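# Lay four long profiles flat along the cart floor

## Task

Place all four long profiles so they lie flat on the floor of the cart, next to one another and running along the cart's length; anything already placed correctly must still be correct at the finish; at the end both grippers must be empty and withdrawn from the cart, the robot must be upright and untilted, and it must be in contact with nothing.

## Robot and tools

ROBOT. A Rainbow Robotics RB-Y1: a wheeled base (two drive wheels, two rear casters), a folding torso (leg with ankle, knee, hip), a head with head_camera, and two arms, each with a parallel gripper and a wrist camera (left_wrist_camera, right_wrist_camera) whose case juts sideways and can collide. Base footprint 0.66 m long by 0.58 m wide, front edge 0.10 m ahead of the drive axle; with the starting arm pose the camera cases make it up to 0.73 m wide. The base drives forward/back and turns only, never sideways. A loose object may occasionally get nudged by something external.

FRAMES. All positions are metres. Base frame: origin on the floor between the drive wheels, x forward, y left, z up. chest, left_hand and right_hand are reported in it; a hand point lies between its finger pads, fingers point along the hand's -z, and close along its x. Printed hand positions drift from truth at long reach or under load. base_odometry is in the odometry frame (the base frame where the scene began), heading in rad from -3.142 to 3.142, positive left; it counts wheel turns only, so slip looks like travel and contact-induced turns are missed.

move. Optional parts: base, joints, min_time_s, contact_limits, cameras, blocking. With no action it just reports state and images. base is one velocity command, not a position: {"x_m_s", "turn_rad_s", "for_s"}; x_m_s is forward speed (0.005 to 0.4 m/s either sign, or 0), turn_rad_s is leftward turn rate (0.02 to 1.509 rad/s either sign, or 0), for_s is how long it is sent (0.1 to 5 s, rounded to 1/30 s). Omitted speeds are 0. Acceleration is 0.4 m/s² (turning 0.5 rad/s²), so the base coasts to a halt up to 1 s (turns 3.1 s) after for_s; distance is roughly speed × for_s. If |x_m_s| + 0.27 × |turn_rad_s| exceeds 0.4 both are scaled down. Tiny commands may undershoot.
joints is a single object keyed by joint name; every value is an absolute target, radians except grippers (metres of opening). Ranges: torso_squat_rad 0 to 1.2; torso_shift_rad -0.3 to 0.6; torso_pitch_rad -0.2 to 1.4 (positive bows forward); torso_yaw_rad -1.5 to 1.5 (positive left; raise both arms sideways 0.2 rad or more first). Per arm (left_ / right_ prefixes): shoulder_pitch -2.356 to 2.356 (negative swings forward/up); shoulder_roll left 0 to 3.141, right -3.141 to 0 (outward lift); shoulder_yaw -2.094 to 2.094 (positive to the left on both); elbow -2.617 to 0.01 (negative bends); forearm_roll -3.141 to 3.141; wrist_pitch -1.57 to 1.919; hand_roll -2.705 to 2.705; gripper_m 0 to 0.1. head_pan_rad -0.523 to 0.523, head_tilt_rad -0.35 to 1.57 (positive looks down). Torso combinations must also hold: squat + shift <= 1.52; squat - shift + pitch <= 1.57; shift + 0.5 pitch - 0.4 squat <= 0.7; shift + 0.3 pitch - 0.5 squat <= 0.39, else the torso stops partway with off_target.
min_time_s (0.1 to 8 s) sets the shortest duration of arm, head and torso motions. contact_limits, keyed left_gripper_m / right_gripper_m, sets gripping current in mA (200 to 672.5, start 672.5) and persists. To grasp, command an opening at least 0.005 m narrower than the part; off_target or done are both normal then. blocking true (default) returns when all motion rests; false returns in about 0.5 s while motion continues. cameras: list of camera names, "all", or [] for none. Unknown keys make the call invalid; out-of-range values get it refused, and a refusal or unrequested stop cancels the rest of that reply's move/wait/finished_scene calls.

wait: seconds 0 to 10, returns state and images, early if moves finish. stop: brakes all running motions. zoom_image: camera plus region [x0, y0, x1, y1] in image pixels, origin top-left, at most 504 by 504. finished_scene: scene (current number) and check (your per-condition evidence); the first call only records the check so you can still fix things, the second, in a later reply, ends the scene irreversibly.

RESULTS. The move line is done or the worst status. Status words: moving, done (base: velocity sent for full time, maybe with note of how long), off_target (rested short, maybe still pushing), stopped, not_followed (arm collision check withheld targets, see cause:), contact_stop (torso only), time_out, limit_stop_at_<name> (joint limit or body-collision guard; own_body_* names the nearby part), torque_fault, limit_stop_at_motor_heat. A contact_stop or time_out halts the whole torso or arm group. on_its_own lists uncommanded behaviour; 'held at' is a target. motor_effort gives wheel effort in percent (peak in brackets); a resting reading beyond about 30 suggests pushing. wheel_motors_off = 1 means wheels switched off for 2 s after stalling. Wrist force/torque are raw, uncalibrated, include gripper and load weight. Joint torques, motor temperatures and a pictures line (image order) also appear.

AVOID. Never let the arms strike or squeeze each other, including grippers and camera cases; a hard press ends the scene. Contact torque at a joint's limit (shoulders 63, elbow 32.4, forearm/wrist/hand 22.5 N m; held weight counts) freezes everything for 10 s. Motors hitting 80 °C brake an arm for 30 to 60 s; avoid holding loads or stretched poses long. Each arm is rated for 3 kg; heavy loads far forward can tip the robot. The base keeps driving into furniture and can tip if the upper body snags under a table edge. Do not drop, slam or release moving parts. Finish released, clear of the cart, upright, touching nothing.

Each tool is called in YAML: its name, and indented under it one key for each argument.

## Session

move:

Scene clock: 0.00 s.
Joint torques (N m): no reading
Motor temperatures (°C): left_arm=[35 33 33 36 43 38 42] | right_arm=[36 38 31 39 39 40 36]
Wrist force (N): no reading
Wrist torque (N m): no reading
Wrist force, peak (N): no reading
base_odometry: x=+0.000 y=+0.000 heading=+0.000
base_status: not commanded
joint_positions: torso_squat_rad=+0.350 torso_shift_rad=+0.000 torso_pitch_rad=+0.000 torso_yaw_rad=+0.000 left_shoulder_pitch_rad=+0.027 left_shoulder_roll_rad=+0.023 left_shoulder_yaw_rad=+0.023 left_elbow_rad=-0.260 left_forearm_roll_rad=+0.047 left_wrist_pitch_rad=-0.042 left_hand_roll_rad=+0.019 left_gripper_m=+0.101 right_shoulder_pitch_rad=+0.050 right_shoulder_roll_rad=-0.019 right_shoulder_yaw_rad=+0.014 right_elbow_rad=-0.220 right_forearm_roll_rad=+0.030 right_wrist_pitch_rad=-0.021 right_hand_roll_rad=+0.014 right_gripper_m=+0.100 head_pan_rad=+0.000 head_tilt_rad=+0.400
joint_status: not commanded
wheel_motors_off: 0
motor_effort: left_wheel=+1 right_wheel=-1
chest: x=-0.2280 y=+0.0003 z=+1.2475 quat_wxyz=(+1.000, +0.000, +0.000, +0.000) (m; base frame)
left_hand: x=-0.1122 y=+0.2419 z=+0.5729 quat_wxyz=(+0.989, +0.010, -0.138, +0.047) (m; base frame)
right_hand: x=-0.1521 y=-0.2342 z=+0.5669 quat_wxyz=(+0.995, -0.011, -0.097, +0.022) (m; base frame)
pictures: head_camera, left_wrist_camera, right_wrist_camera
camera_calibration:
head_camera: T_world_to_cam=[[-0.058531, -0.998231, -0.0104574, 0.0090636], [-0.343616, 0.0299808, -0.938631, 1.3447], [0.937284, -0.0513457, -0.344763, 0.633369], [0, 0, 0, 1]] pos_world=[-0.131054, 0.00125296, 1.48064]
left_wrist_camera: T_world_to_cam=[[0.945363, 0.108901, 0.307294, -0.0969876], [-0.0443039, -0.890906, 0.452022, -0.016493], [0.322995, -0.440939, -0.837405, 0.701446], [0, 0, 0, 1]] pos_world=[-0.135606, 0.305163, 0.624653]
right_wrist_camera: T_world_to_cam=[[-0.979676, -0.0284525, -0.19856, -0.0414166], [-0.111246, 0.900773, 0.4198, -0.0137254], [0.166913, 0.433357, -0.885631, 0.703048], [0, 0, 0, 1]] pos_world=[-0.15945, -0.293486, 0.62018]

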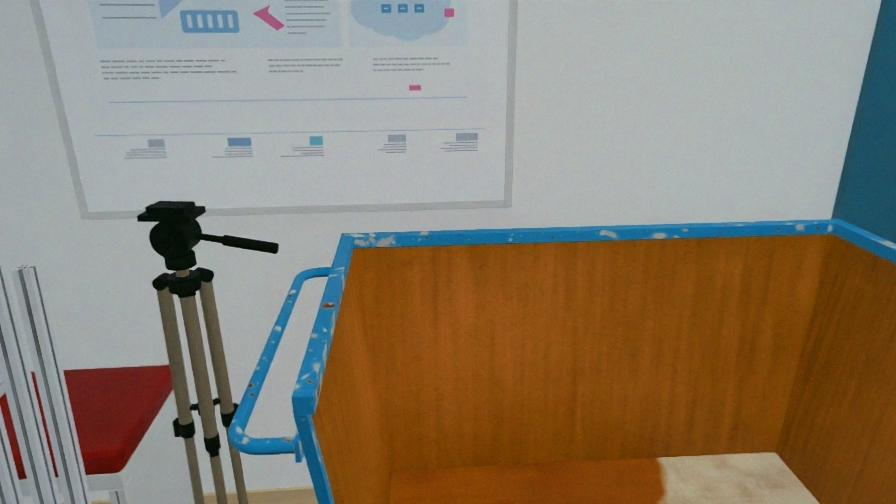

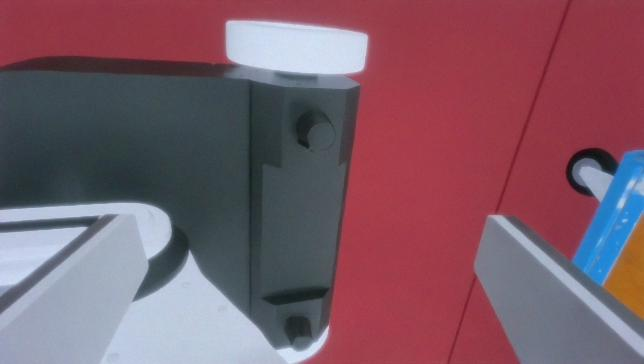

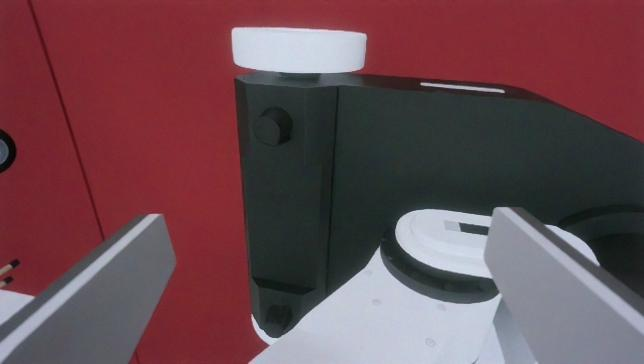

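move:
  joints: {"torso_squat_rad":0,"head_tilt_rad":0.65,"head_pan_rad":-0.1}
  cameras: ["head_camera"]

move:
  joints: {"head_tilt_rad":0.5,"head_pan_rad":0.5}
  cameras: ["head_camera"]

Scene clock: 7.33 s.
Joint torques (N m): left_arm=[-2.14 1.36 -0.78 -1.67 -0.17 -0.47 0.09] | right_arm=[-1.8 -0.58 0.46 -1.26 0.21 -0.36 -0.23]
Motor temperatures (°C): left_arm=[35 33 33 36 43 38 41] | right_arm=[36 38 31 39 39 40 36]
Wrist force (N): left_arm=[-2.5 0.7 -9.0] | right_arm=[-6.1 -4.6 -11.8]
Wrist torque (N m): left_arm=[-0.33 -0.33 0.17] | right_arm=[0.08 -0.59 -0.34]
Wrist force, peak (N): left_arm=[-2.8 0.1 -9.3] | right_arm=[-6.5 -4.6 -12.1]
move: done
base_odometry: x=+0.000 y=+0.000 heading=+0.000
base_status: not commanded
joint_positions: torso_squat_rad=+0.000 torso_shift_rad=+0.000 torso_pitch_rad=+0.000 torso_yaw_rad=+0.000 left_shoulder_pitch_rad=+0.027 left_shoulder_roll_rad=+0.023 left_shoulder_yaw_rad=+0.023 left_elbow_rad=-0.260 left_forearm_roll_rad=+0.047 left_wrist_pitch_rad=-0.042 left_hand_roll_rad=+0.019 left_gripper_m=+0.101 right_shoulder_pitch_rad=+0.050 right_shoulder_roll_rad=-0.019 right_shoulder_yaw_rad=+0.014 right_elbow_rad=-0.220 right_forearm_roll_rad=+0.030 right_wrist_pitch_rad=-0.021 right_hand_roll_rad=+0.014 right_gripper_m=+0.100 head_pan_rad=-0.100 head_tilt_rad=+0.650
joint_status: all done
wheel_motors_off: 0
motor_effort: left_wheel=+1(2) right_wheel=-1(4)
chest: x=-0.2279 y=+0.0003 z=+1.2899 quat_wxyz=(+1.000, +0.000, +0.000, +0.000) (m; base frame)
left_hand: x=-0.1122 y=+0.2419 z=+0.6153 quat_wxyz=(+0.989, +0.010, -0.138, +0.047) (m; base frame)
right_hand: x=-0.1521 y=-0.2342 z=+0.6094 quat_wxyz=(+0.995, -0.011, -0.096, +0.022) (m; base frame)
pictures: head_camera
camera_calibration:
head_camera: T_world_to_cam=[[-0.158833, -0.987296, 0.00439251, -0.0332623], [-0.559402, 0.0863269, -0.824389, 1.1699], [0.813536, -0.133397, -0.566007, 0.952106], [0, 0, 0, 1]] pos_world=[-0.12541, -0.00682566, 1.5035]

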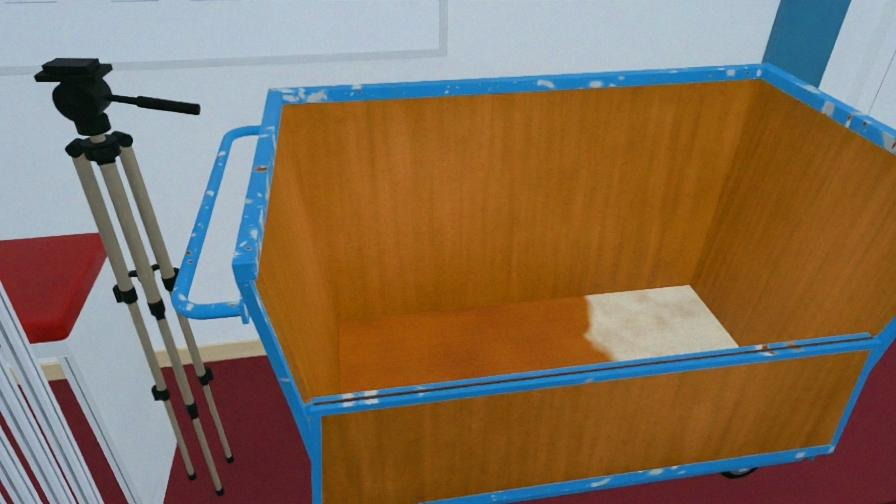

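Scene clock: 8.40 s.
Joint torques (N m): left_arm=[-1.82 0.69 -0.23 -1.54 -0.12 -0.68 0.31] | right_arm=[-1.69 -1.41 0.15 -1.43 0.21 -0.51 -0.15]
Motor temperatures (°C): left_arm=[35 33 33 36 43 38 41] | right_arm=[36 38 31 39 39 40 36]
Wrist force (N): left_arm=[-2.5 0.3 -8.6] | right_arm=[-6.1 -4.4 -12.0]
Wrist torque (N m): left_arm=[-0.26 -0.34 0.18] | right_arm=[0.06 -0.59 -0.35]
Wrist force, peak (N): left_arm=[-2.9 0.4 -9.0] | right_arm=[-6.2 -4.6 -12.1]
move: done
base_odometry: x=+0.000 y=+0.000 heading=+0.000
base_status: not commanded
joint_positions: torso_squat_rad=+0.000 torso_shift_rad=+0.000 torso_pitch_rad=+0.000 torso_yaw_rad=+0.000 left_shoulder_pitch_rad=+0.027 left_shoulder_roll_rad=+0.023 left_shoulder_yaw_rad=+0.023 left_elbow_rad=-0.260 left_forearm_roll_rad=+0.047 left_wrist_pitch_rad=-0.042 left_hand_roll_rad=+0.019 left_gripper_m=+0.101 right_shoulder_pitch_rad=+0.050 right_shoulder_roll_rad=-0.019 right_shoulder_yaw_rad=+0.014 right_elbow_rad=-0.220 right_forearm_roll_rad=+0.030 right_wrist_pitch_rad=-0.021 right_hand_roll_rad=+0.014 right_gripper_m=+0.100 head_pan_rad=+0.500 head_tilt_rad=+0.500
joint_status: all done
wheel_motors_off: 0
motor_effort: left_wheel=+1(1) right_wheel=-1(4)
chest: x=-0.2279 y=+0.0003 z=+1.2899 quat_wxyz=(+1.000, +0.000, +0.000, +0.000) (m; base frame)
left_hand: x=-0.1122 y=+0.2419 z=+0.6153 quat_wxyz=(+0.989, +0.010, -0.138, +0.047) (m; base frame)
right_hand: x=-0.1521 y=-0.2342 z=+0.6094 quat_wxyz=(+0.995, -0.011, -0.096, +0.022) (m; base frame)
pictures: head_camera
camera_calibration:
head_camera: T_world_to_cam=[[0.426456, -0.904496, -0.00470506, 0.10075], [-0.397202, -0.182596, -0.899383, 1.31517], [0.812629, 0.385416, -0.437136, 0.759649], [0, 0, 0, 1]] pos_world=[-0.137892, 0.0384916, 1.51538]

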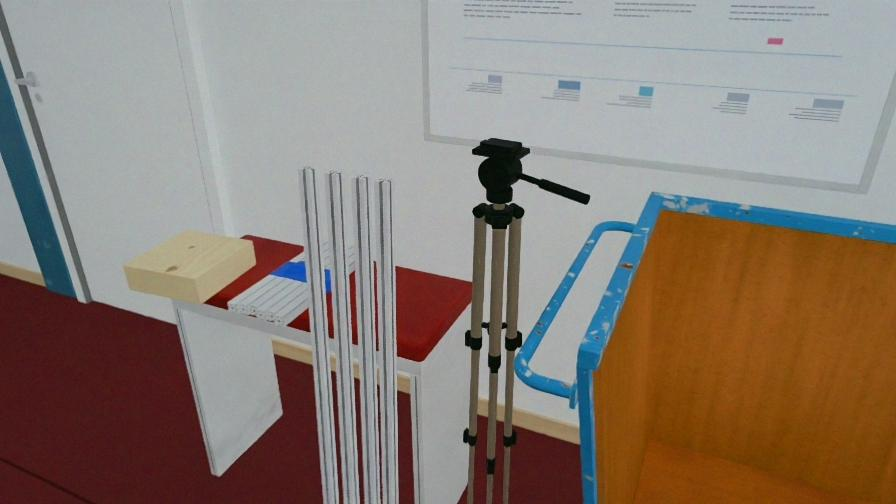

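move:
  joints: {"torso_squat_rad":1.0,"torso_shift_rad":0,"torso_pitch_rad":0.44,"right_shoulder_pitch_rad":-0.551,"right_shoulder_roll_rad":-0.048,"right_shoulder_yaw_rad":-0.18,"right_elbow_rad":-0.901,"right_forearm_roll_rad":0,"right_wrist_pitch_rad":-0.485,"right_hand_roll_rad":1.57,"right_gripper_m":0.042,"left_shoulder_pitch_rad":-0.2,"left_shoulder_roll_rad":0.4,"left_shoulder_yaw_rad":0,"left_elbow_rad":-2.2,"left_forearm_roll_rad":0,"left_wrist_pitch_rad":0,"left_hand_roll_rad":0,"head_tilt_rad":0.3,"head_pan_rad":0}
  min_time_s: 3
  base: {"turn_rad_s":0.5,"for_s":3.14}
  cameras: ["head_camera"]

move:
  base: {"x_m_s":0.3,"for_s":2.78}
  cameras: []

move:
  base: {"turn_rad_s":-0.5,"for_s":3.14}

Scene clock: 48.50 s.
Joint torques (N m): left_arm=[-7.06 4.88 2.45 -9.35 -0.48 -1.68 -0.23] | right_arm=[-10.62 -4.2 0.05 -9.47 0.02 -2.16 -0.08]
Motor temperatures (°C): left_arm=[35 33 33 37 43 38 41] | right_arm=[36 38 31 39 39 40 36]
Wrist force (N): left_arm=[-7.0 -1.7 -1.4] | right_arm=[-4.2 1.7 -6.7]
Wrist torque (N m): left_arm=[-0.17 -0.61 0.28] | right_arm=[-0.36 -0.42 -0.36]
Wrist force, peak (N): left_arm=[-4.4 -0.5 -8.8] | right_arm=[-8.2 -3.9 -11.5]
move: done
base_odometry: x=+0.000 y=+0.000 heading=+1.566
base_status: done (sent for 3.13 of 3.13 s)
joint_positions: torso_squat_rad=+1.000 torso_shift_rad=+0.000 torso_pitch_rad=+0.440 torso_yaw_rad=+0.000 left_shoulder_pitch_rad=-0.200 left_shoulder_roll_rad=+0.400 left_shoulder_yaw_rad=+0.000 left_elbow_rad=-2.200 left_forearm_roll_rad=+0.000 left_wrist_pitch_rad=+0.000 left_hand_roll_rad=+0.000 left_gripper_m=+0.101 right_shoulder_pitch_rad=-0.551 right_shoulder_roll_rad=-0.048 right_shoulder_yaw_rad=-0.180 right_elbow_rad=-0.901 right_forearm_roll_rad=+0.000 right_wrist_pitch_rad=-0.485 right_hand_roll_rad=+1.570 right_gripper_m=+0.042 head_pan_rad=+0.000 head_tilt_rad=+0.300
joint_status: all done
wheel_motors_off: 0
motor_effort: left_wheel=+2(34) right_wheel=+12(44)
chest: x=-0.0962 y=+0.0003 z=+0.9387 quat_wxyz=(+0.976, +0.000, +0.218, +0.000) (m; base frame)
left_hand: x=+0.3626 y=+0.1960 z=+0.8876 quat_wxyz=(+0.545, +0.035, -0.815, -0.195) (m; base frame)
right_hand: x=+0.4175 y=-0.2194 z=+0.5481 quat_wxyz=(+0.525, -0.474, -0.474, +0.525) (m; base frame)
pictures: head_camera
camera_calibration:
head_camera: T_world_to_cam=[[-0.0586299, -0.998233, 0.00966937, -0.00424634], [-0.637011, 0.0299528, -0.770272, 0.917702], [0.768622, -0.0513205, -0.637642, 0.642348], [0, 0, 0, 1]] pos_world=[0.0906148, 0.00123906, 1.11651]

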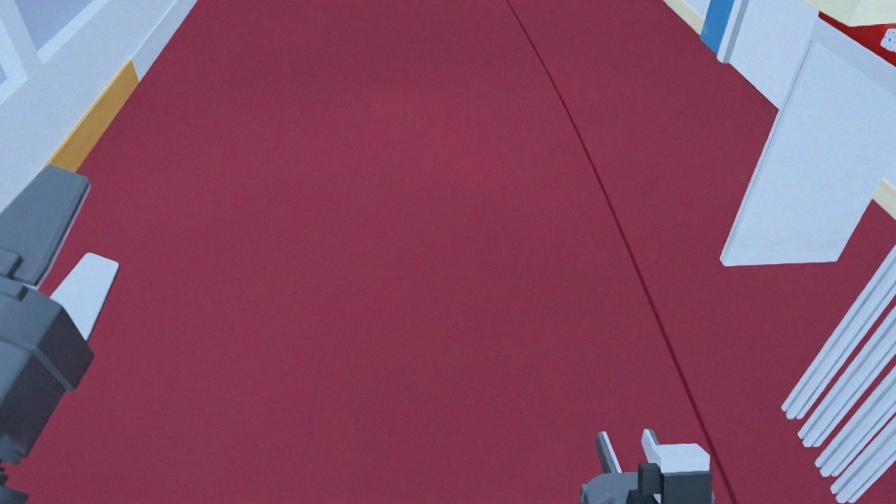

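Scene clock: 52.50 s.
Joint torques (N m): left_arm=[-6.42 4.55 2.63 -9.29 -0.38 -1.55 -0.17] | right_arm=[-9.92 -3.59 -0.29 -9.12 0.18 -2.16 0.08]
Motor temperatures (°C): left_arm=[35 33 33 37 43 38 41] | right_arm=[36 38 31 39 39 40 36]
Wrist force (N): left_arm=[-6.8 -2.4 -1.3] | right_arm=[-4.2 1.7 -6.6]
Wrist torque (N m): left_arm=[-0.06 -0.58 0.28] | right_arm=[-0.35 -0.41 -0.34]
Wrist force, peak (N): left_arm=[-7.2 -2.1 -1.7] | right_arm=[-4.4 1.9 -6.9]
move: done
base_odometry: x=+0.003 y=+0.830 heading=+1.567
base_status: done (sent for 2.77 of 2.77 s)
joint_positions: torso_squat_rad=+1.000 torso_shift_rad=+0.000 torso_pitch_rad=+0.440 torso_yaw_rad=+0.000 left_shoulder_pitch_rad=-0.200 left_shoulder_roll_rad=+0.400 left_shoulder_yaw_rad=+0.000 left_elbow_rad=-2.200 left_forearm_roll_rad=+0.000 left_wrist_pitch_rad=+0.000 left_hand_roll_rad=+0.000 left_gripper_m=+0.101 right_shoulder_pitch_rad=-0.551 right_shoulder_roll_rad=-0.048 right_shoulder_yaw_rad=-0.180 right_elbow_rad=-0.901 right_forearm_roll_rad=+0.000 right_wrist_pitch_rad=-0.485 right_hand_roll_rad=+1.570 right_gripper_m=+0.042 head_pan_rad=+0.000 head_tilt_rad=+0.300
joint_status: not commanded
wheel_motors_off: 0
motor_effort: left_wheel=+5(38) right_wheel=-7(48)
chest: x=-0.0962 y=+0.0003 z=+0.9387 quat_wxyz=(+0.976, +0.000, +0.218, +0.000) (m; base frame)
left_hand: x=+0.3626 y=+0.1960 z=+0.8876 quat_wxyz=(+0.545, +0.035, -0.815, -0.195) (m; base frame)
right_hand: x=+0.4175 y=-0.2194 z=+0.5481 quat_wxyz=(+0.525, -0.474, -0.474, +0.525) (m; base frame)
pictures: none
No camera images: "cameras" was empty.

Scene clock: 56.97 s.
Joint torques (N m): left_arm=[-6.54 5.05 3.2 -9.21 -0.32 -1.6 -0.23] | right_arm=[-10.34 -3.55 -0.11 -9.08 0.07 -2.1 0]
Motor temperatures (°C): left_arm=[35 33 33 37 43 38 41] | right_arm=[36 38 31 39 39 40 36]
Wrist force (N): left_arm=[-7.3 -2.2 -1.4] | right_arm=[-4.3 1.8 -6.5]
Wrist torque (N m): left_arm=[-0.10 -0.65 0.28] | right_arm=[-0.35 -0.42 -0.34]
Wrist force, peak (N): left_arm=[-7.3 -2.3 -1.7] | right_arm=[-4.4 1.6 -6.9]
move: done
base_odometry: x=+0.003 y=+0.830 heading=+0.000
base_status: done (sent for 3.13 of 3.13 s)
joint_positions: torso_squat_rad=+1.000 torso_shift_rad=+0.000 torso_pitch_rad=+0.440 torso_yaw_rad=+0.000 left_shoulder_pitch_rad=-0.200 left_shoulder_roll_rad=+0.400 left_shoulder_yaw_rad=+0.000 left_elbow_rad=-2.200 left_forearm_roll_rad=+0.000 left_wrist_pitch_rad=+0.000 left_hand_roll_rad=+0.000 left_gripper_m=+0.101 right_shoulder_pitch_rad=-0.551 right_shoulder_roll_rad=-0.048 right_shoulder_yaw_rad=-0.180 right_elbow_rad=-0.901 right_forearm_roll_rad=+0.000 right_wrist_pitch_rad=-0.485 right_hand_roll_rad=+1.570 right_gripper_m=+0.042 head_pan_rad=+0.000 head_tilt_rad=+0.300
joint_status: not commanded
wheel_motors_off: 0
motor_effort: left_wheel=+13(32) right_wheel=+1(41)
chest: x=-0.0962 y=+0.0003 z=+0.9387 quat_wxyz=(+0.976, +0.000, +0.218, +0.000) (m; base frame)
left_hand: x=+0.3626 y=+0.1960 z=+0.8876 quat_wxyz=(+0.545, +0.035, -0.815, -0.195) (m; base frame)
right_hand: x=+0.4175 y=-0.2194 z=+0.5481 quat_wxyz=(+0.525, -0.474, -0.474, +0.525) (m; base frame)
pictures: head_camera, left_wrist_camera, right_wrist_camera
camera_calibration:
head_camera: T_world_to_cam=[[-0.0586285, -0.998233, 0.00967525, -0.00424883], [-0.637071, 0.0299513, -0.770223, 0.917664], [0.768572, -0.0513209, -0.637701, 0.642361], [0, 0, 0, 1]] pos_world=[0.090667, 0.00123994, 1.11648]
left_wrist_camera: T_world_to_cam=[[-0.430153, -0.239594, 0.870381, -0.570266], [-0.567187, -0.678357, -0.467045, 0.785148], [0.70233, -0.69457, 0.155903, -0.1781], [0, 0, 0, 1]] pos_world=[0.32511, 0.272276, 0.890814]
right_wrist_camera: T_world_to_cam=[[0.00531769, -0.999802, -0.0192008, -0.209403], [-0.537901, 0.0133266, -0.842903, 0.719703], [0.842991, 0.0148104, -0.537724, 0.020108], [0, 0, 0, 1]] pos_world=[0.371292, -0.21925, 0.613431]

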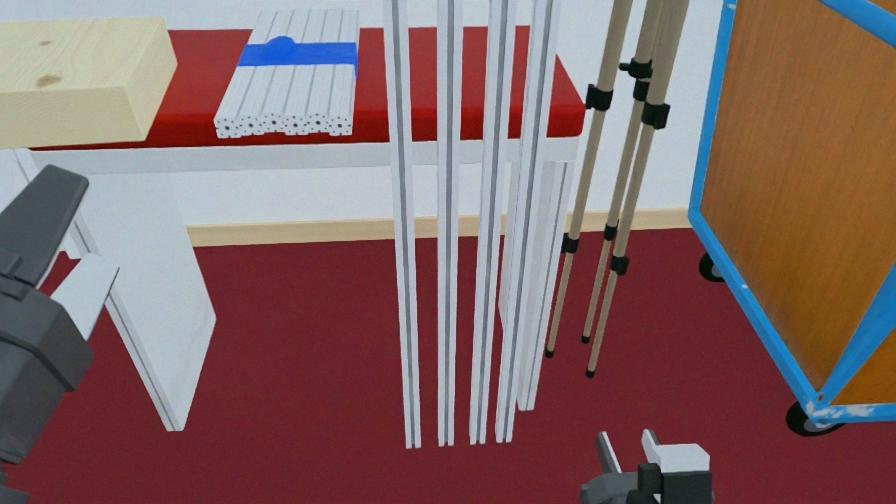

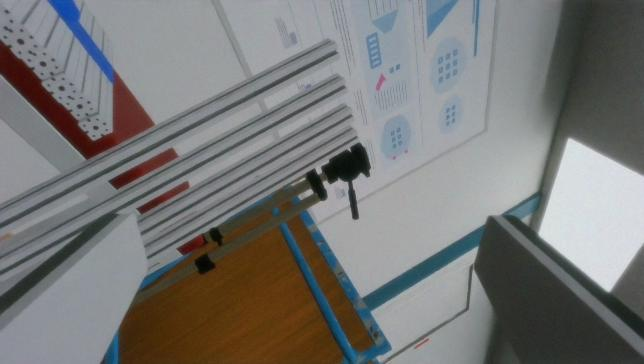

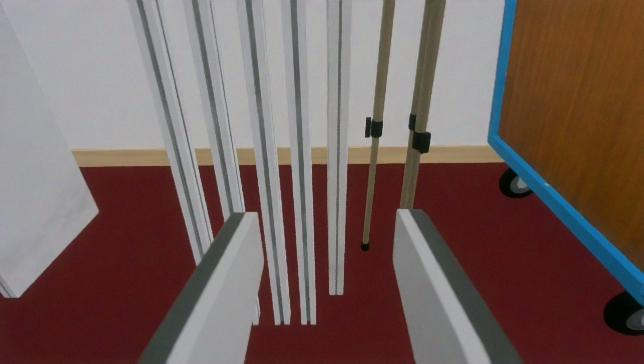

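move:
  base: {"turn_rad_s":0.2,"for_s":0.8}
  cameras: []

move:
  base: {"x_m_s":0.2,"for_s":1.3}
  cameras: []

move:
  base: {"turn_rad_s":-0.2,"for_s":0.8}
  cameras: ["right_wrist_camera"]

Scene clock: 65.33 s.
Joint torques (N m): left_arm=[-6.18 5.38 2.15 -9.2 -0.43 -1.36 -0.08] | right_arm=[-10.6 -3.93 -0.31 -9.22 0.15 -2.07 -0.2]
Motor temperatures (°C): left_arm=[35 33 33 38 43 38 41] | right_arm=[36 38 31 39 39 40 36]
Wrist force (N): left_arm=[-6.5 -2.2 -1.3] | right_arm=[-4.2 1.7 -6.7]
Wrist torque (N m): left_arm=[-0.10 -0.56 0.26] | right_arm=[-0.35 -0.41 -0.35]
Wrist force, peak (N): left_arm=[-7.3 -2.4 -1.3] | right_arm=[-4.7 1.7 -6.7]
move: done
base_odometry: x=+0.003 y=+0.830 heading=+0.160
base_status: done (sent for 0.8 of 0.8 s)
joint_positions: torso_squat_rad=+1.000 torso_shift_rad=+0.000 torso_pitch_rad=+0.440 torso_yaw_rad=+0.000 left_shoulder_pitch_rad=-0.200 left_shoulder_roll_rad=+0.400 left_shoulder_yaw_rad=+0.000 left_elbow_rad=-2.200 left_forearm_roll_rad=+0.000 left_wrist_pitch_rad=+0.000 left_hand_roll_rad=+0.000 left_gripper_m=+0.101 right_shoulder_pitch_rad=-0.551 right_shoulder_roll_rad=-0.048 right_shoulder_yaw_rad=-0.180 right_elbow_rad=-0.901 right_forearm_roll_rad=+0.000 right_wrist_pitch_rad=-0.485 right_hand_roll_rad=+1.570 right_gripper_m=+0.042 head_pan_rad=+0.000 head_tilt_rad=+0.300
joint_status: not commanded
wheel_motors_off: 0
motor_effort: left_wheel=-12(27) right_wheel=-2(20)
chest: x=-0.0962 y=+0.0003 z=+0.9387 quat_wxyz=(+0.976, +0.000, +0.218, +0.000) (m; base frame)
left_hand: x=+0.3626 y=+0.1960 z=+0.8876 quat_wxyz=(+0.545, +0.035, -0.815, -0.195) (m; base frame)
right_hand: x=+0.4175 y=-0.2194 z=+0.5481 quat_wxyz=(+0.525, -0.474, -0.474, +0.525) (m; base frame)
pictures: none
No camera images: "cameras" was empty.

Scene clock: 67.50 s.
Joint torques (N m): left_arm=[-5.97 5.33 2.62 -9.02 -0.56 -1.61 -0.14] | right_arm=[-10.72 -3.36 -0.09 -9.04 0.15 -2.01 0.03]
Motor temperatures (°C): left_arm=[35 33 33 38 43 38 41] | right_arm=[36 38 31 40 39 40 36]
Wrist force (N): left_arm=[-6.9 -2.0 -1.1] | right_arm=[-4.6 1.6 -6.4]
Wrist torque (N m): left_arm=[-0.13 -0.61 0.25] | right_arm=[-0.34 -0.45 -0.34]
Wrist force, peak (N): left_arm=[-7.1 -2.3 -1.6] | right_arm=[-4.4 1.6 -6.9]
move: done
base_odometry: x=+0.260 y=+0.871 heading=+0.159
base_status: done (sent for 1.3 of 1.3 s)
joint_positions: torso_squat_rad=+1.000 torso_shift_rad=+0.000 torso_pitch_rad=+0.440 torso_yaw_rad=+0.000 left_shoulder_pitch_rad=-0.200 left_shoulder_roll_rad=+0.400 left_shoulder_yaw_rad=+0.000 left_elbow_rad=-2.200 left_forearm_roll_rad=+0.000 left_wrist_pitch_rad=+0.000 left_hand_roll_rad=+0.000 left_gripper_m=+0.101 right_shoulder_pitch_rad=-0.551 right_shoulder_roll_rad=-0.048 right_shoulder_yaw_rad=-0.180 right_elbow_rad=-0.901 right_forearm_roll_rad=+0.000 right_wrist_pitch_rad=-0.485 right_hand_roll_rad=+1.570 right_gripper_m=+0.042 head_pan_rad=+0.000 head_tilt_rad=+0.300
joint_status: not commanded
wheel_motors_off: 0
motor_effort: left_wheel=-14(31) right_wheel=+18(54)
chest: x=-0.0961 y=+0.0003 z=+0.9387 quat_wxyz=(+0.976, +0.000, +0.218, +0.000) (m; base frame)
left_hand: x=+0.3626 y=+0.1960 z=+0.8876 quat_wxyz=(+0.545, +0.035, -0.815, -0.195) (m; base frame)
right_hand: x=+0.4175 y=-0.2194 z=+0.5481 quat_wxyz=(+0.525, -0.474, -0.474, +0.525) (m; base frame)
pictures: none
No camera images: "cameras" was empty.

Scene clock: 69.03 s.
Joint torques (N m): left_arm=[-7.04 4.64 2.2 -8.95 -0.49 -1.78 0] | right_arm=[-10.06 -3.33 0.13 -9.07 0.09 -2.23 -0.09]
Motor temperatures (°C): left_arm=[35 33 33 38 43 38 41] | right_arm=[36 38 31 40 39 40 36]
Wrist force (N): left_arm=[-6.6 -2.2 -1.5] | right_arm=[-4.4 1.6 -6.5]
Wrist torque (N m): left_arm=[-0.11 -0.56 0.26] | right_arm=[-0.34 -0.43 -0.34]
Wrist force, peak (N): left_arm=[-7.3 -2.1 -1.1] | right_arm=[-4.7 2.0 -6.6]
move: done
base_odometry: x=+0.260 y=+0.871 heading=+0.000
base_status: done (sent for 0.8 of 0.8 s)
joint_positions: torso_squat_rad=+1.000 torso_shift_rad=+0.000 torso_pitch_rad=+0.440 torso_yaw_rad=+0.000 left_shoulder_pitch_rad=-0.200 left_shoulder_roll_rad=+0.400 left_shoulder_yaw_rad=+0.000 left_elbow_rad=-2.200 left_forearm_roll_rad=+0.000 left_wrist_pitch_rad=+0.000 left_hand_roll_rad=+0.000 left_gripper_m=+0.101 right_shoulder_pitch_rad=-0.551 right_shoulder_roll_rad=-0.048 right_shoulder_yaw_rad=-0.180 right_elbow_rad=-0.901 right_forearm_roll_rad=+0.000 right_wrist_pitch_rad=-0.485 right_hand_roll_rad=+1.570 right_gripper_m=+0.042 head_pan_rad=+0.000 head_tilt_rad=+0.300
joint_status: not commanded
wheel_motors_off: 0
motor_effort: left_wheel=-1(33) right_wheel=-12(38)
chest: x=-0.0961 y=+0.0003 z=+0.9387 quat_wxyz=(+0.976, +0.000, +0.218, +0.000) (m; base frame)
left_hand: x=+0.3626 y=+0.1960 z=+0.8876 quat_wxyz=(+0.545, +0.035, -0.815, -0.195) (m; base frame)
right_hand: x=+0.4175 y=-0.2194 z=+0.5481 quat_wxyz=(+0.525, -0.474, -0.474, +0.525) (m; base frame)
pictures: right_wrist_camera
camera_calibration:
right_wrist_camera: T_world_to_cam=[[0.00530634, -0.999802, -0.0191794, -0.209426], [-0.537946, 0.0133139, -0.842874, 0.719673], [0.842963, 0.01479, -0.537768, 0.0201323], [0, 0, 0, 1]] pos_world=[0.371286, -0.219263, 0.613404]

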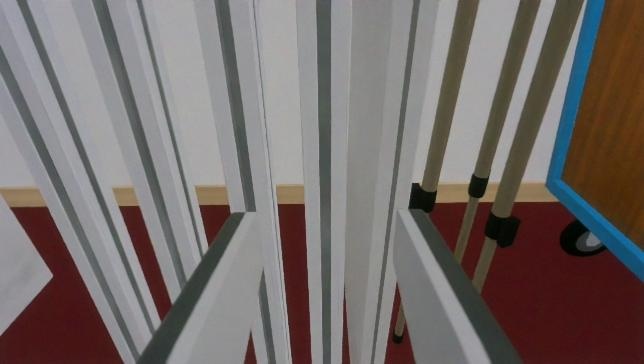

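move:
  base: {"x_m_s":0.1,"for_s":1.2}
  cameras: ["right_wrist_camera"]

Scene clock: 77.03 s.
Joint torques (N m): left_arm=[-6.6 5.17 2.65 -9.09 -0.42 -1.58 0] | right_arm=[-10.77 -3.66 -0.21 -9.17 0.15 -2.05 -0.2]
Motor temperatures (°C): left_arm=[35 33 33 38 43 38 41] | right_arm=[36 38 31 40 39 40 36]
Wrist force (N): left_arm=[-6.8 -2.2 -1.3] | right_arm=[-4.5 1.7 -6.4]
Wrist torque (N m): left_arm=[-0.11 -0.57 0.27] | right_arm=[-0.33 -0.45 -0.35]
Wrist force, peak (N): left_arm=[-7.4 -1.8 -1.4] | right_arm=[-4.3 1.6 -7.0]
move: done
base_odometry: x=+0.380 y=+0.871 heading=-0.001
base_status: done (sent for 1.2 of 1.2 s)
joint_positions: torso_squat_rad=+1.000 torso_shift_rad=+0.000 torso_pitch_rad=+0.440 torso_yaw_rad=+0.000 left_shoulder_pitch_rad=-0.200 left_shoulder_roll_rad=+0.400 left_shoulder_yaw_rad=+0.000 left_elbow_rad=-2.200 left_forearm_roll_rad=+0.000 left_wrist_pitch_rad=+0.000 left_hand_roll_rad=+0.000 left_gripper_m=+0.101 right_shoulder_pitch_rad=-0.551 right_shoulder_roll_rad=-0.048 right_shoulder_yaw_rad=-0.180 right_elbow_rad=-0.901 right_forearm_roll_rad=+0.000 right_wrist_pitch_rad=-0.485 right_hand_roll_rad=+1.570 right_gripper_m=+0.042 head_pan_rad=+0.000 head_tilt_rad=+0.300
joint_status: not commanded
wheel_motors_off: 0
motor_effort: left_wheel=-8(37) right_wheel=+6(35)
chest: x=-0.0962 y=+0.0003 z=+0.9387 quat_wxyz=(+0.976, +0.000, +0.218, +0.000) (m; base frame)
left_hand: x=+0.3626 y=+0.1960 z=+0.8876 quat_wxyz=(+0.545, +0.035, -0.815, -0.195) (m; base frame)
right_hand: x=+0.4175 y=-0.2194 z=+0.5481 quat_wxyz=(+0.525, -0.474, -0.474, +0.525) (m; base frame)
pictures: right_wrist_camera
camera_calibration:
right_wrist_camera: T_world_to_cam=[[0.00530694, -0.999802, -0.0191778, -0.209427], [-0.537904, 0.013313, -0.842901, 0.719689], [0.842989, 0.014789, -0.537727, 0.020119], [0, 0, 0, 1]] pos_world=[0.371275, -0.219264, 0.613428]

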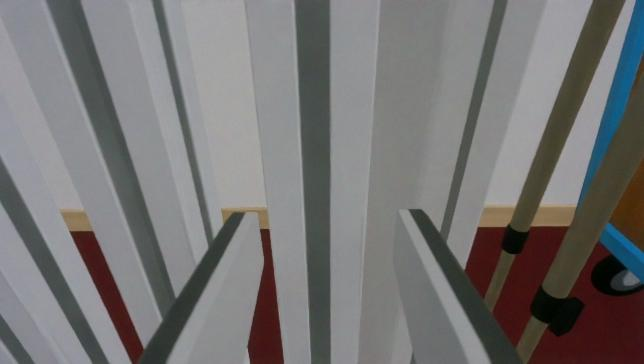

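move:
  base: {"x_m_s":0.05,"for_s":0.47}
  cameras: ["right_wrist_camera"]

move:
  joints: {"right_gripper_m":0.015}
  cameras: ["right_wrist_camera"]

Scene clock: 83.17 s.
Joint torques (N m): left_arm=[-5.97 4.76 2.13 -9.13 -0.46 -1.69 -0.11] | right_arm=[-10.3 -3.38 0 -9.11 0.12 -2.12 0.06]
Motor temperatures (°C): left_arm=[35 33 33 38 43 38 41] | right_arm=[36 38 31 40 39 40 36]
Wrist force (N): left_arm=[-6.5 -2.1 -1.2] | right_arm=[-4.6 1.9 -6.4]
Wrist torque (N m): left_arm=[-0.12 -0.55 0.28] | right_arm=[-0.38 -0.46 -0.34]
Wrist force, peak (N): left_arm=[-7.3 -2.3 -1.7] | right_arm=[-4.5 1.7 -7.0]
move: done
base_odometry: x=+0.404 y=+0.871 heading=-0.001
base_status: done (sent for 0.47 of 0.47 s)
joint_positions: torso_squat_rad=+1.000 torso_shift_rad=+0.000 torso_pitch_rad=+0.440 torso_yaw_rad=+0.000 left_shoulder_pitch_rad=-0.200 left_shoulder_roll_rad=+0.400 left_shoulder_yaw_rad=+0.000 left_elbow_rad=-2.200 left_forearm_roll_rad=+0.000 left_wrist_pitch_rad=+0.000 left_hand_roll_rad=+0.000 left_gripper_m=+0.101 right_shoulder_pitch_rad=-0.551 right_shoulder_roll_rad=-0.048 right_shoulder_yaw_rad=-0.180 right_elbow_rad=-0.901 right_forearm_roll_rad=+0.000 right_wrist_pitch_rad=-0.485 right_hand_roll_rad=+1.570 right_gripper_m=+0.042 head_pan_rad=+0.000 head_tilt_rad=+0.300
joint_status: not commanded
wheel_motors_off: 0
motor_effort: left_wheel=-8(19) right_wheel=+4(37)
chest: x=-0.0962 y=+0.0003 z=+0.9387 quat_wxyz=(+0.976, +0.000, +0.218, +0.000) (m; base frame)
left_hand: x=+0.3626 y=+0.1960 z=+0.8876 quat_wxyz=(+0.545, +0.035, -0.815, -0.195) (m; base frame)
right_hand: x=+0.4175 y=-0.2194 z=+0.5481 quat_wxyz=(+0.525, -0.474, -0.474, +0.525) (m; base frame)
pictures: right_wrist_camera
camera_calibration:
right_wrist_camera: T_world_to_cam=[[0.00530205, -0.999802, -0.0191753, -0.20943], [-0.537929, 0.0133131, -0.842885, 0.719675], [0.842974, 0.014784, -0.537752, 0.0201318], [0, 0, 0, 1]] pos_world=[0.371274, -0.219267, 0.613413]

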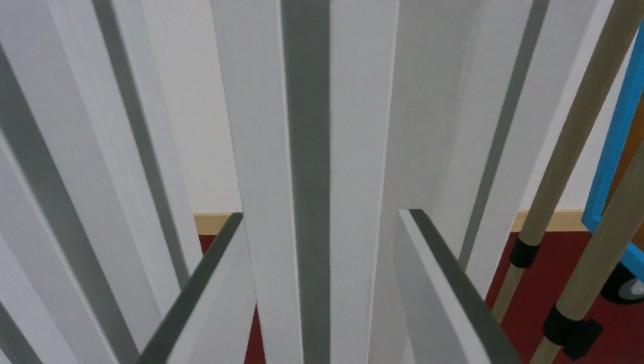

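Scene clock: 83.93 s.
Joint torques (N m): left_arm=[-6.23 4.99 2.66 -9.27 -0.86 -1.6 -0.13] | right_arm=[-10.24 -3.14 0.24 -9.28 0.51 -2.06 0.01]
Motor temperatures (°C): left_arm=[35 33 33 38 43 38 41] | right_arm=[36 38 31 40 39 40 36]
Wrist force (N): left_arm=[-6.6 -2.1 -1.3] | right_arm=[-3.0 1.7 -6.5]
Wrist torque (N m): left_arm=[-0.13 -0.57 0.24] | right_arm=[-0.36 -0.51 -1.03]
Wrist force, peak (N): left_arm=[-7.2 -1.7 -1.5] | right_arm=[-6.0 2.1 -6.4]
move: off_target
base_odometry: x=+0.404 y=+0.871 heading=-0.001
base_status: not commanded
joint_positions: torso_squat_rad=+1.000 torso_shift_rad=+0.000 torso_pitch_rad=+0.440 torso_yaw_rad=+0.000 left_shoulder_pitch_rad=-0.200 left_shoulder_roll_rad=+0.400 left_shoulder_yaw_rad=+0.000 left_elbow_rad=-2.200 left_forearm_roll_rad=+0.000 left_wrist_pitch_rad=+0.000 left_hand_roll_rad=+0.000 left_gripper_m=+0.101 right_shoulder_pitch_rad=-0.551 right_shoulder_roll_rad=-0.048 right_shoulder_yaw_rad=-0.180 right_elbow_rad=-0.901 right_forearm_roll_rad=+0.000 right_wrist_pitch_rad=-0.485 right_hand_roll_rad=+1.570 right_gripper_m=+0.030 head_pan_rad=+0.000 head_tilt_rad=+0.300
joint_status: right_gripper_m off_target (ended at +0.030, target +0.015)
wheel_motors_off: 0
motor_effort: left_wheel=-8(8) right_wheel=+5(6)
chest: x=-0.0962 y=+0.0003 z=+0.9387 quat_wxyz=(+0.976, +0.000, +0.218, +0.000) (m; base frame)
left_hand: x=+0.3626 y=+0.1960 z=+0.8876 quat_wxyz=(+0.545, +0.035, -0.815, -0.195) (m; base frame)
right_hand: x=+0.4175 y=-0.2195 z=+0.5481 quat_wxyz=(+0.525, -0.474, -0.474, +0.525) (m; base frame)
pictures: right_wrist_camera
camera_calibration:
right_wrist_camera: T_world_to_cam=[[0.00518784, -0.9998, -0.019303, -0.209361], [-0.537889, 0.0134828, -0.842908, 0.719733], [0.842999, 0.0147557, -0.537712, 0.0200906], [0, 0, 0, 1]] pos_world=[0.371286, -0.21932, 0.61343]

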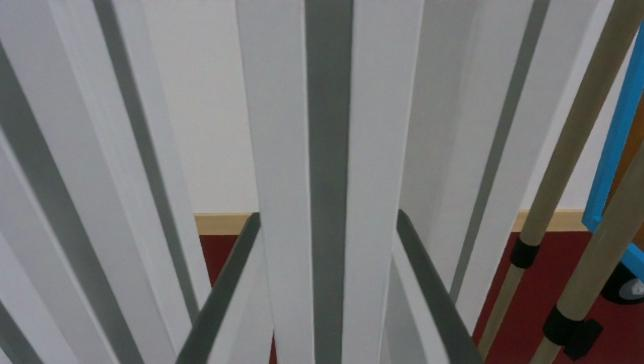

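move:
  joints: {"torso_squat_rad":0.9}
  min_time_s: 1
  cameras: ["right_wrist_camera"]

move:
  base: {"x_m_s":-0.2,"for_s":1.67}
  cameras: ["head_camera"]

move:
  base: {"turn_rad_s":-0.5,"for_s":3.17}
  cameras: []

move:
  base: {"x_m_s":0.3,"for_s":4.0}
  cameras: []

move:
  base: {"turn_rad_s":0.5,"for_s":3.25}
  cameras: ["head_camera","right_wrist_camera"]

Scene clock: 108.40 s.
Joint torques (N m): left_arm=[-6.84 4.63 2.57 -8.99 -0.4 -1.58 -0.2] | right_arm=[-14.24 -3.26 0.59 -13.28 0.46 -4.58 -0.19]
Motor temperatures (°C): left_arm=[35 33 33 39 43 38 41] | right_arm=[36 38 31 40 39 40 36]
Wrist force (N): left_arm=[-6.8 -2.1 -1.4] | right_arm=[-4.4 10.8 -7.5]
Wrist torque (N m): left_arm=[-0.09 -0.55 0.25] | right_arm=[-0.11 -0.47 -0.33]
Wrist force, peak (N): left_arm=[-7.1 -2.4 -1.3] | right_arm=[-4.5 11.5 -7.7]
move: done
base_odometry: x=+0.404 y=+0.871 heading=-0.001
base_status: not commanded
joint_positions: torso_squat_rad=+0.900 torso_shift_rad=+0.000 torso_pitch_rad=+0.440 torso_yaw_rad=+0.000 left_shoulder_pitch_rad=-0.200 left_shoulder_roll_rad=+0.400 left_shoulder_yaw_rad=+0.000 left_elbow_rad=-2.200 left_forearm_roll_rad=+0.000 left_wrist_pitch_rad=+0.000 left_hand_roll_rad=+0.000 left_gripper_m=+0.101 right_shoulder_pitch_rad=-0.550 right_shoulder_roll_rad=-0.048 right_shoulder_yaw_rad=-0.180 right_elbow_rad=-0.900 right_forearm_roll_rad=+0.000 right_wrist_pitch_rad=-0.484 right_hand_roll_rad=+1.570 right_gripper_m=+0.029 head_pan_rad=+0.000 head_tilt_rad=+0.300
joint_status: all done
wheel_motors_off: 0
motor_effort: left_wheel=-7(8) right_wheel=+7(7)
chest: x=-0.0960 y=+0.0003 z=+0.9955 quat_wxyz=(+0.976, +0.000, +0.218, +0.000) (m; base frame)
left_hand: x=+0.3628 y=+0.1960 z=+0.9443 quat_wxyz=(+0.546, +0.035, -0.814, -0.195) (m; base frame)
right_hand: x=+0.4169 y=-0.2197 z=+0.6037 quat_wxyz=(+0.525, -0.473, -0.473, +0.525) (m; base frame)
pictures: right_wrist_camera
camera_calibration:
right_wrist_camera: T_world_to_cam=[[0.00486692, -0.999806, -0.0190603, -0.208493], [-0.540367, 0.0134086, -0.841322, 0.766358], [0.841415, 0.0143942, -0.540197, 0.0526117], [0, 0, 0, 1]] pos_world=[0.370861, -0.219486, 0.669201]

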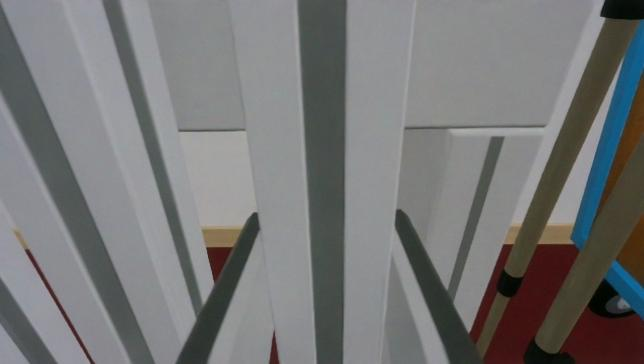

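Scene clock: 111.07 s.
Joint torques (N m): left_arm=[-7.2 4.9 2.88 -8.87 -0.37 -1.56 -0.49] | right_arm=[-15.15 -3.55 -0.07 -13.63 0.41 -4.64 0.03]
Motor temperatures (°C): left_arm=[35 33 33 39 43 38 41] | right_arm=[36 38 31 40 39 40 36]
Wrist force (N): left_arm=[-6.6 -1.8 -1.0] | right_arm=[-4.3 10.7 -7.1]
Wrist torque (N m): left_arm=[-0.10 -0.52 0.24] | right_arm=[0.10 -0.44 -0.35]
Wrist force, peak (N): left_arm=[-7.4 -2.4 -1.3] | right_arm=[-4.2 11.4 -8.4]
move: done
base_odometry: x=+0.070 y=+0.871 heading=-0.002
base_status: done (sent for 1.67 of 1.67 s)
joint_positions: torso_squat_rad=+0.900 torso_shift_rad=+0.000 torso_pitch_rad=+0.440 torso_yaw_rad=+0.000 left_shoulder_pitch_rad=-0.200 left_shoulder_roll_rad=+0.400 left_shoulder_yaw_rad=+0.000 left_elbow_rad=-2.200 left_forearm_roll_rad=+0.000 left_wrist_pitch_rad=+0.000 left_hand_roll_rad=+0.000 left_gripper_m=+0.101 right_shoulder_pitch_rad=-0.550 right_shoulder_roll_rad=-0.048 right_shoulder_yaw_rad=-0.180 right_elbow_rad=-0.900 right_forearm_roll_rad=+0.000 right_wrist_pitch_rad=-0.484 right_hand_roll_rad=+1.570 right_gripper_m=+0.029 head_pan_rad=+0.000 head_tilt_rad=+0.300
joint_status: not commanded
wheel_motors_off: 0
motor_effort: left_wheel=-10(31) right_wheel=+12(38)
chest: x=-0.0961 y=+0.0003 z=+0.9955 quat_wxyz=(+0.976, +0.000, +0.218, +0.000) (m; base frame)
left_hand: x=+0.3627 y=+0.1960 z=+0.9444 quat_wxyz=(+0.546, +0.035, -0.814, -0.195) (m; base frame)
right_hand: x=+0.4167 y=-0.2197 z=+0.6037 quat_wxyz=(+0.525, -0.473, -0.473, +0.525) (m; base frame)
pictures: head_camera
camera_calibration:
head_camera: T_world_to_cam=[[-0.0586271, -0.998233, 0.0096874, -0.00479879], [-0.637232, 0.0299518, -0.77009, 0.961376], [0.768439, -0.0513212, -0.637862, 0.678723], [0, 0, 0, 1]] pos_world=[0.0907813, 0.00124763, 1.17332]

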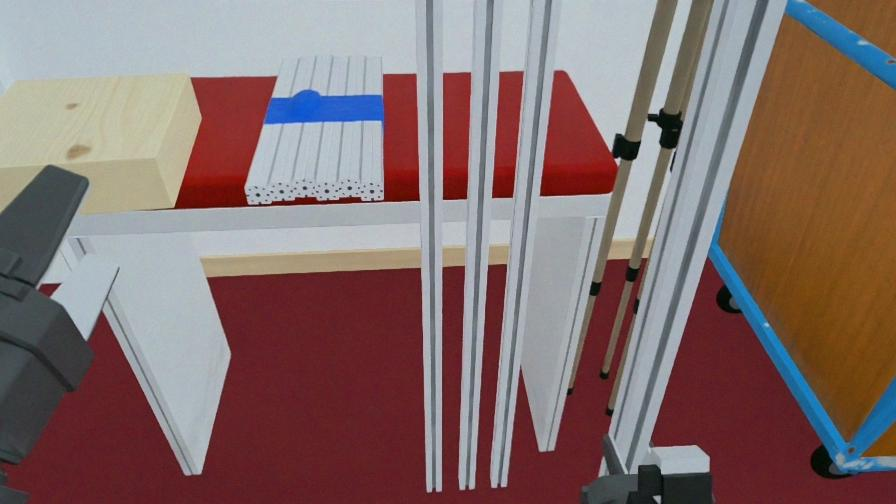

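Scene clock: 115.57 s.
Joint torques (N m): left_arm=[-6.99 4.86 2.45 -9.29 -0.41 -1.57 -0.21] | right_arm=[-14.77 -3.51 0.09 -13.56 0.39 -4.62 0]
Motor temperatures (°C): left_arm=[35 33 33 39 43 38 41] | right_arm=[36 38 31 41 39 41 36]
Wrist force (N): left_arm=[-7.1 -2.3 -1.1] | right_arm=[-4.3 11.0 -7.6]
Wrist torque (N m): left_arm=[-0.05 -0.60 0.27] | right_arm=[-0.22 -0.45 -0.36]
Wrist force, peak (N): left_arm=[-7.2 -2.2 -1.2] | right_arm=[-3.9 11.2 -7.9]
move: done
base_odometry: x=+0.070 y=+0.871 heading=-1.585
base_status: done (sent for 3.17 of 3.17 s)
joint_positions: torso_squat_rad=+0.900 torso_shift_rad=+0.000 torso_pitch_rad=+0.440 torso_yaw_rad=+0.000 left_shoulder_pitch_rad=-0.200 left_shoulder_roll_rad=+0.400 left_shoulder_yaw_rad=+0.000 left_elbow_rad=-2.200 left_forearm_roll_rad=+0.000 left_wrist_pitch_rad=+0.000 left_hand_roll_rad=+0.000 left_gripper_m=+0.101 right_shoulder_pitch_rad=-0.550 right_shoulder_roll_rad=-0.048 right_shoulder_yaw_rad=-0.180 right_elbow_rad=-0.900 right_forearm_roll_rad=+0.000 right_wrist_pitch_rad=-0.484 right_hand_roll_rad=+1.570 right_gripper_m=+0.029 head_pan_rad=+0.000 head_tilt_rad=+0.300
joint_status: not commanded
wheel_motors_off: 0
motor_effort: left_wheel=+13(47) right_wheel=+1(46)
chest: x=-0.0961 y=+0.0003 z=+0.9955 quat_wxyz=(+0.976, +0.000, +0.218, +0.000) (m; base frame)
left_hand: x=+0.3627 y=+0.1960 z=+0.9444 quat_wxyz=(+0.546, +0.035, -0.814, -0.195) (m; base frame)
right_hand: x=+0.4168 y=-0.2197 z=+0.6037 quat_wxyz=(+0.525, -0.473, -0.473, +0.525) (m; base frame)
pictures: none
No camera images: "cameras" was empty.

Scene clock: 120.80 s.
Joint torques (N m): left_arm=[-6.69 4.89 2.74 -9.43 -0.57 -1.7 -0.42] | right_arm=[-13.94 -3.31 0.67 -13.24 0.31 -4.62 -0.4]
Motor temperatures (°C): left_arm=[35 33 33 39 43 38 41] | right_arm=[36 38 31 41 39 41 36]
Wrist force (N): left_arm=[-6.8 -2.1 -1.4] | right_arm=[-4.2 10.7 -7.4]
Wrist torque (N m): left_arm=[-0.07 -0.54 0.27] | right_arm=[-0.27 -0.42 -0.38]
Wrist force, peak (N): left_arm=[-7.4 -2.4 -1.7] | right_arm=[-4.3 11.6 -8.4]
move: done
base_odometry: x=+0.053 y=-0.329 heading=-1.584
base_status: done (sent for 4 of 4 s)
joint_positions: torso_squat_rad=+0.900 torso_shift_rad=+0.000 torso_pitch_rad=+0.440 torso_yaw_rad=+0.000 left_shoulder_pitch_rad=-0.200 left_shoulder_roll_rad=+0.400 left_shoulder_yaw_rad=+0.000 left_elbow_rad=-2.200 left_forearm_roll_rad=+0.000 left_wrist_pitch_rad=+0.000 left_hand_roll_rad=+0.000 left_gripper_m=+0.101 right_shoulder_pitch_rad=-0.550 right_shoulder_roll_rad=-0.048 right_shoulder_yaw_rad=-0.180 right_elbow_rad=-0.900 right_forearm_roll_rad=+0.000 right_wrist_pitch_rad=-0.484 right_hand_roll_rad=+1.570 right_gripper_m=+0.029 head_pan_rad=+0.000 head_tilt_rad=+0.300
joint_status: not commanded
wheel_motors_off: 0
motor_effort: left_wheel=+3(47) right_wheel=-9(41)
chest: x=-0.0960 y=+0.0003 z=+0.9955 quat_wxyz=(+0.976, +0.000, +0.218, +0.000) (m; base frame)
left_hand: x=+0.3628 y=+0.1960 z=+0.9444 quat_wxyz=(+0.546, +0.035, -0.814, -0.195) (m; base frame)
right_hand: x=+0.4169 y=-0.2197 z=+0.6038 quat_wxyz=(+0.525, -0.473, -0.473, +0.525) (m; base frame)
pictures: none
No camera images: "cameras" was empty.

Scene clock: 125.40 s.
Joint torques (N m): left_arm=[-6.41 5.26 2.2 -9.17 -0.55 -1.68 -0.06] | right_arm=[-14.74 -3.66 0.23 -13.36 0.37 -4.56 -0.05]
Motor temperatures (°C): left_arm=[35 33 33 39 43 38 41] | right_arm=[36 38 31 41 38 41 36]
Wrist force (N): left_arm=[-6.8 -2.2 -1.4] | right_arm=[-4.3 10.9 -7.4]
Wrist torque (N m): left_arm=[-0.08 -0.55 0.25] | right_arm=[-0.16 -0.44 -0.34]
Wrist force, peak (N): left_arm=[-7.2 -2.4 -1.4] | right_arm=[-4.5 11.1 -7.7]
move: done
base_odometry: x=+0.053 y=-0.328 heading=+0.048
base_status: done (sent for 3.27 of 3.27 s)
joint_positions: torso_squat_rad=+0.900 torso_shift_rad=+0.000 torso_pitch_rad=+0.440 torso_yaw_rad=+0.000 left_shoulder_pitch_rad=-0.200 left_shoulder_roll_rad=+0.400 left_shoulder_yaw_rad=+0.000 left_elbow_rad=-2.200 left_forearm_roll_rad=+0.000 left_wrist_pitch_rad=+0.000 left_hand_roll_rad=+0.000 left_gripper_m=+0.101 right_shoulder_pitch_rad=-0.550 right_shoulder_roll_rad=-0.048 right_shoulder_yaw_rad=-0.180 right_elbow_rad=-0.900 right_forearm_roll_rad=+0.000 right_wrist_pitch_rad=-0.484 right_hand_roll_rad=+1.570 right_gripper_m=+0.029 head_pan_rad=+0.000 head_tilt_rad=+0.300
joint_status: not commanded
wheel_motors_off: 0
motor_effort: left_wheel=+2(39) right_wheel=+11(32)
chest: x=-0.0960 y=+0.0003 z=+0.9955 quat_wxyz=(+0.976, +0.000, +0.218, +0.000) (m; base frame)
left_hand: x=+0.3628 y=+0.1960 z=+0.9444 quat_wxyz=(+0.546, +0.035, -0.814, -0.195) (m; base frame)
right_hand: x=+0.4168 y=-0.2197 z=+0.6037 quat_wxyz=(+0.525, -0.473, -0.473, +0.525) (m; base frame)
pictures: head_camera, right_wrist_camera
camera_calibration:
head_camera: T_world_to_cam=[[-0.05863, -0.998233, 0.00967614, -0.0047927], [-0.637354, 0.0299705, -0.769988, 0.961319], [0.768338, -0.0513116, -0.637984, 0.678769], [0, 0, 0, 1]] pos_world=[0.0908949, 0.00123326, 1.17329]
right_wrist_camera: T_world_to_cam=[[0.00483331, -0.999806, -0.0190693, -0.208497], [-0.540451, 0.0134328, -0.841268, 0.766334], [0.841361, 0.0143721, -0.540282, 0.0527041], [0, 0, 0, 1]] pos_world=[0.370831, -0.219508, 0.669191]

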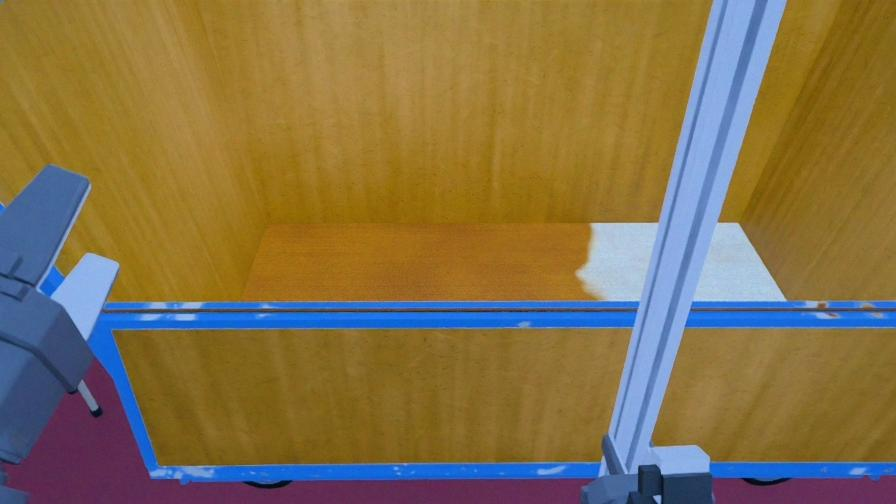

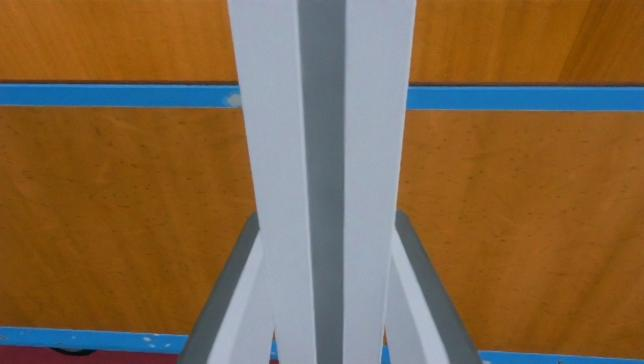

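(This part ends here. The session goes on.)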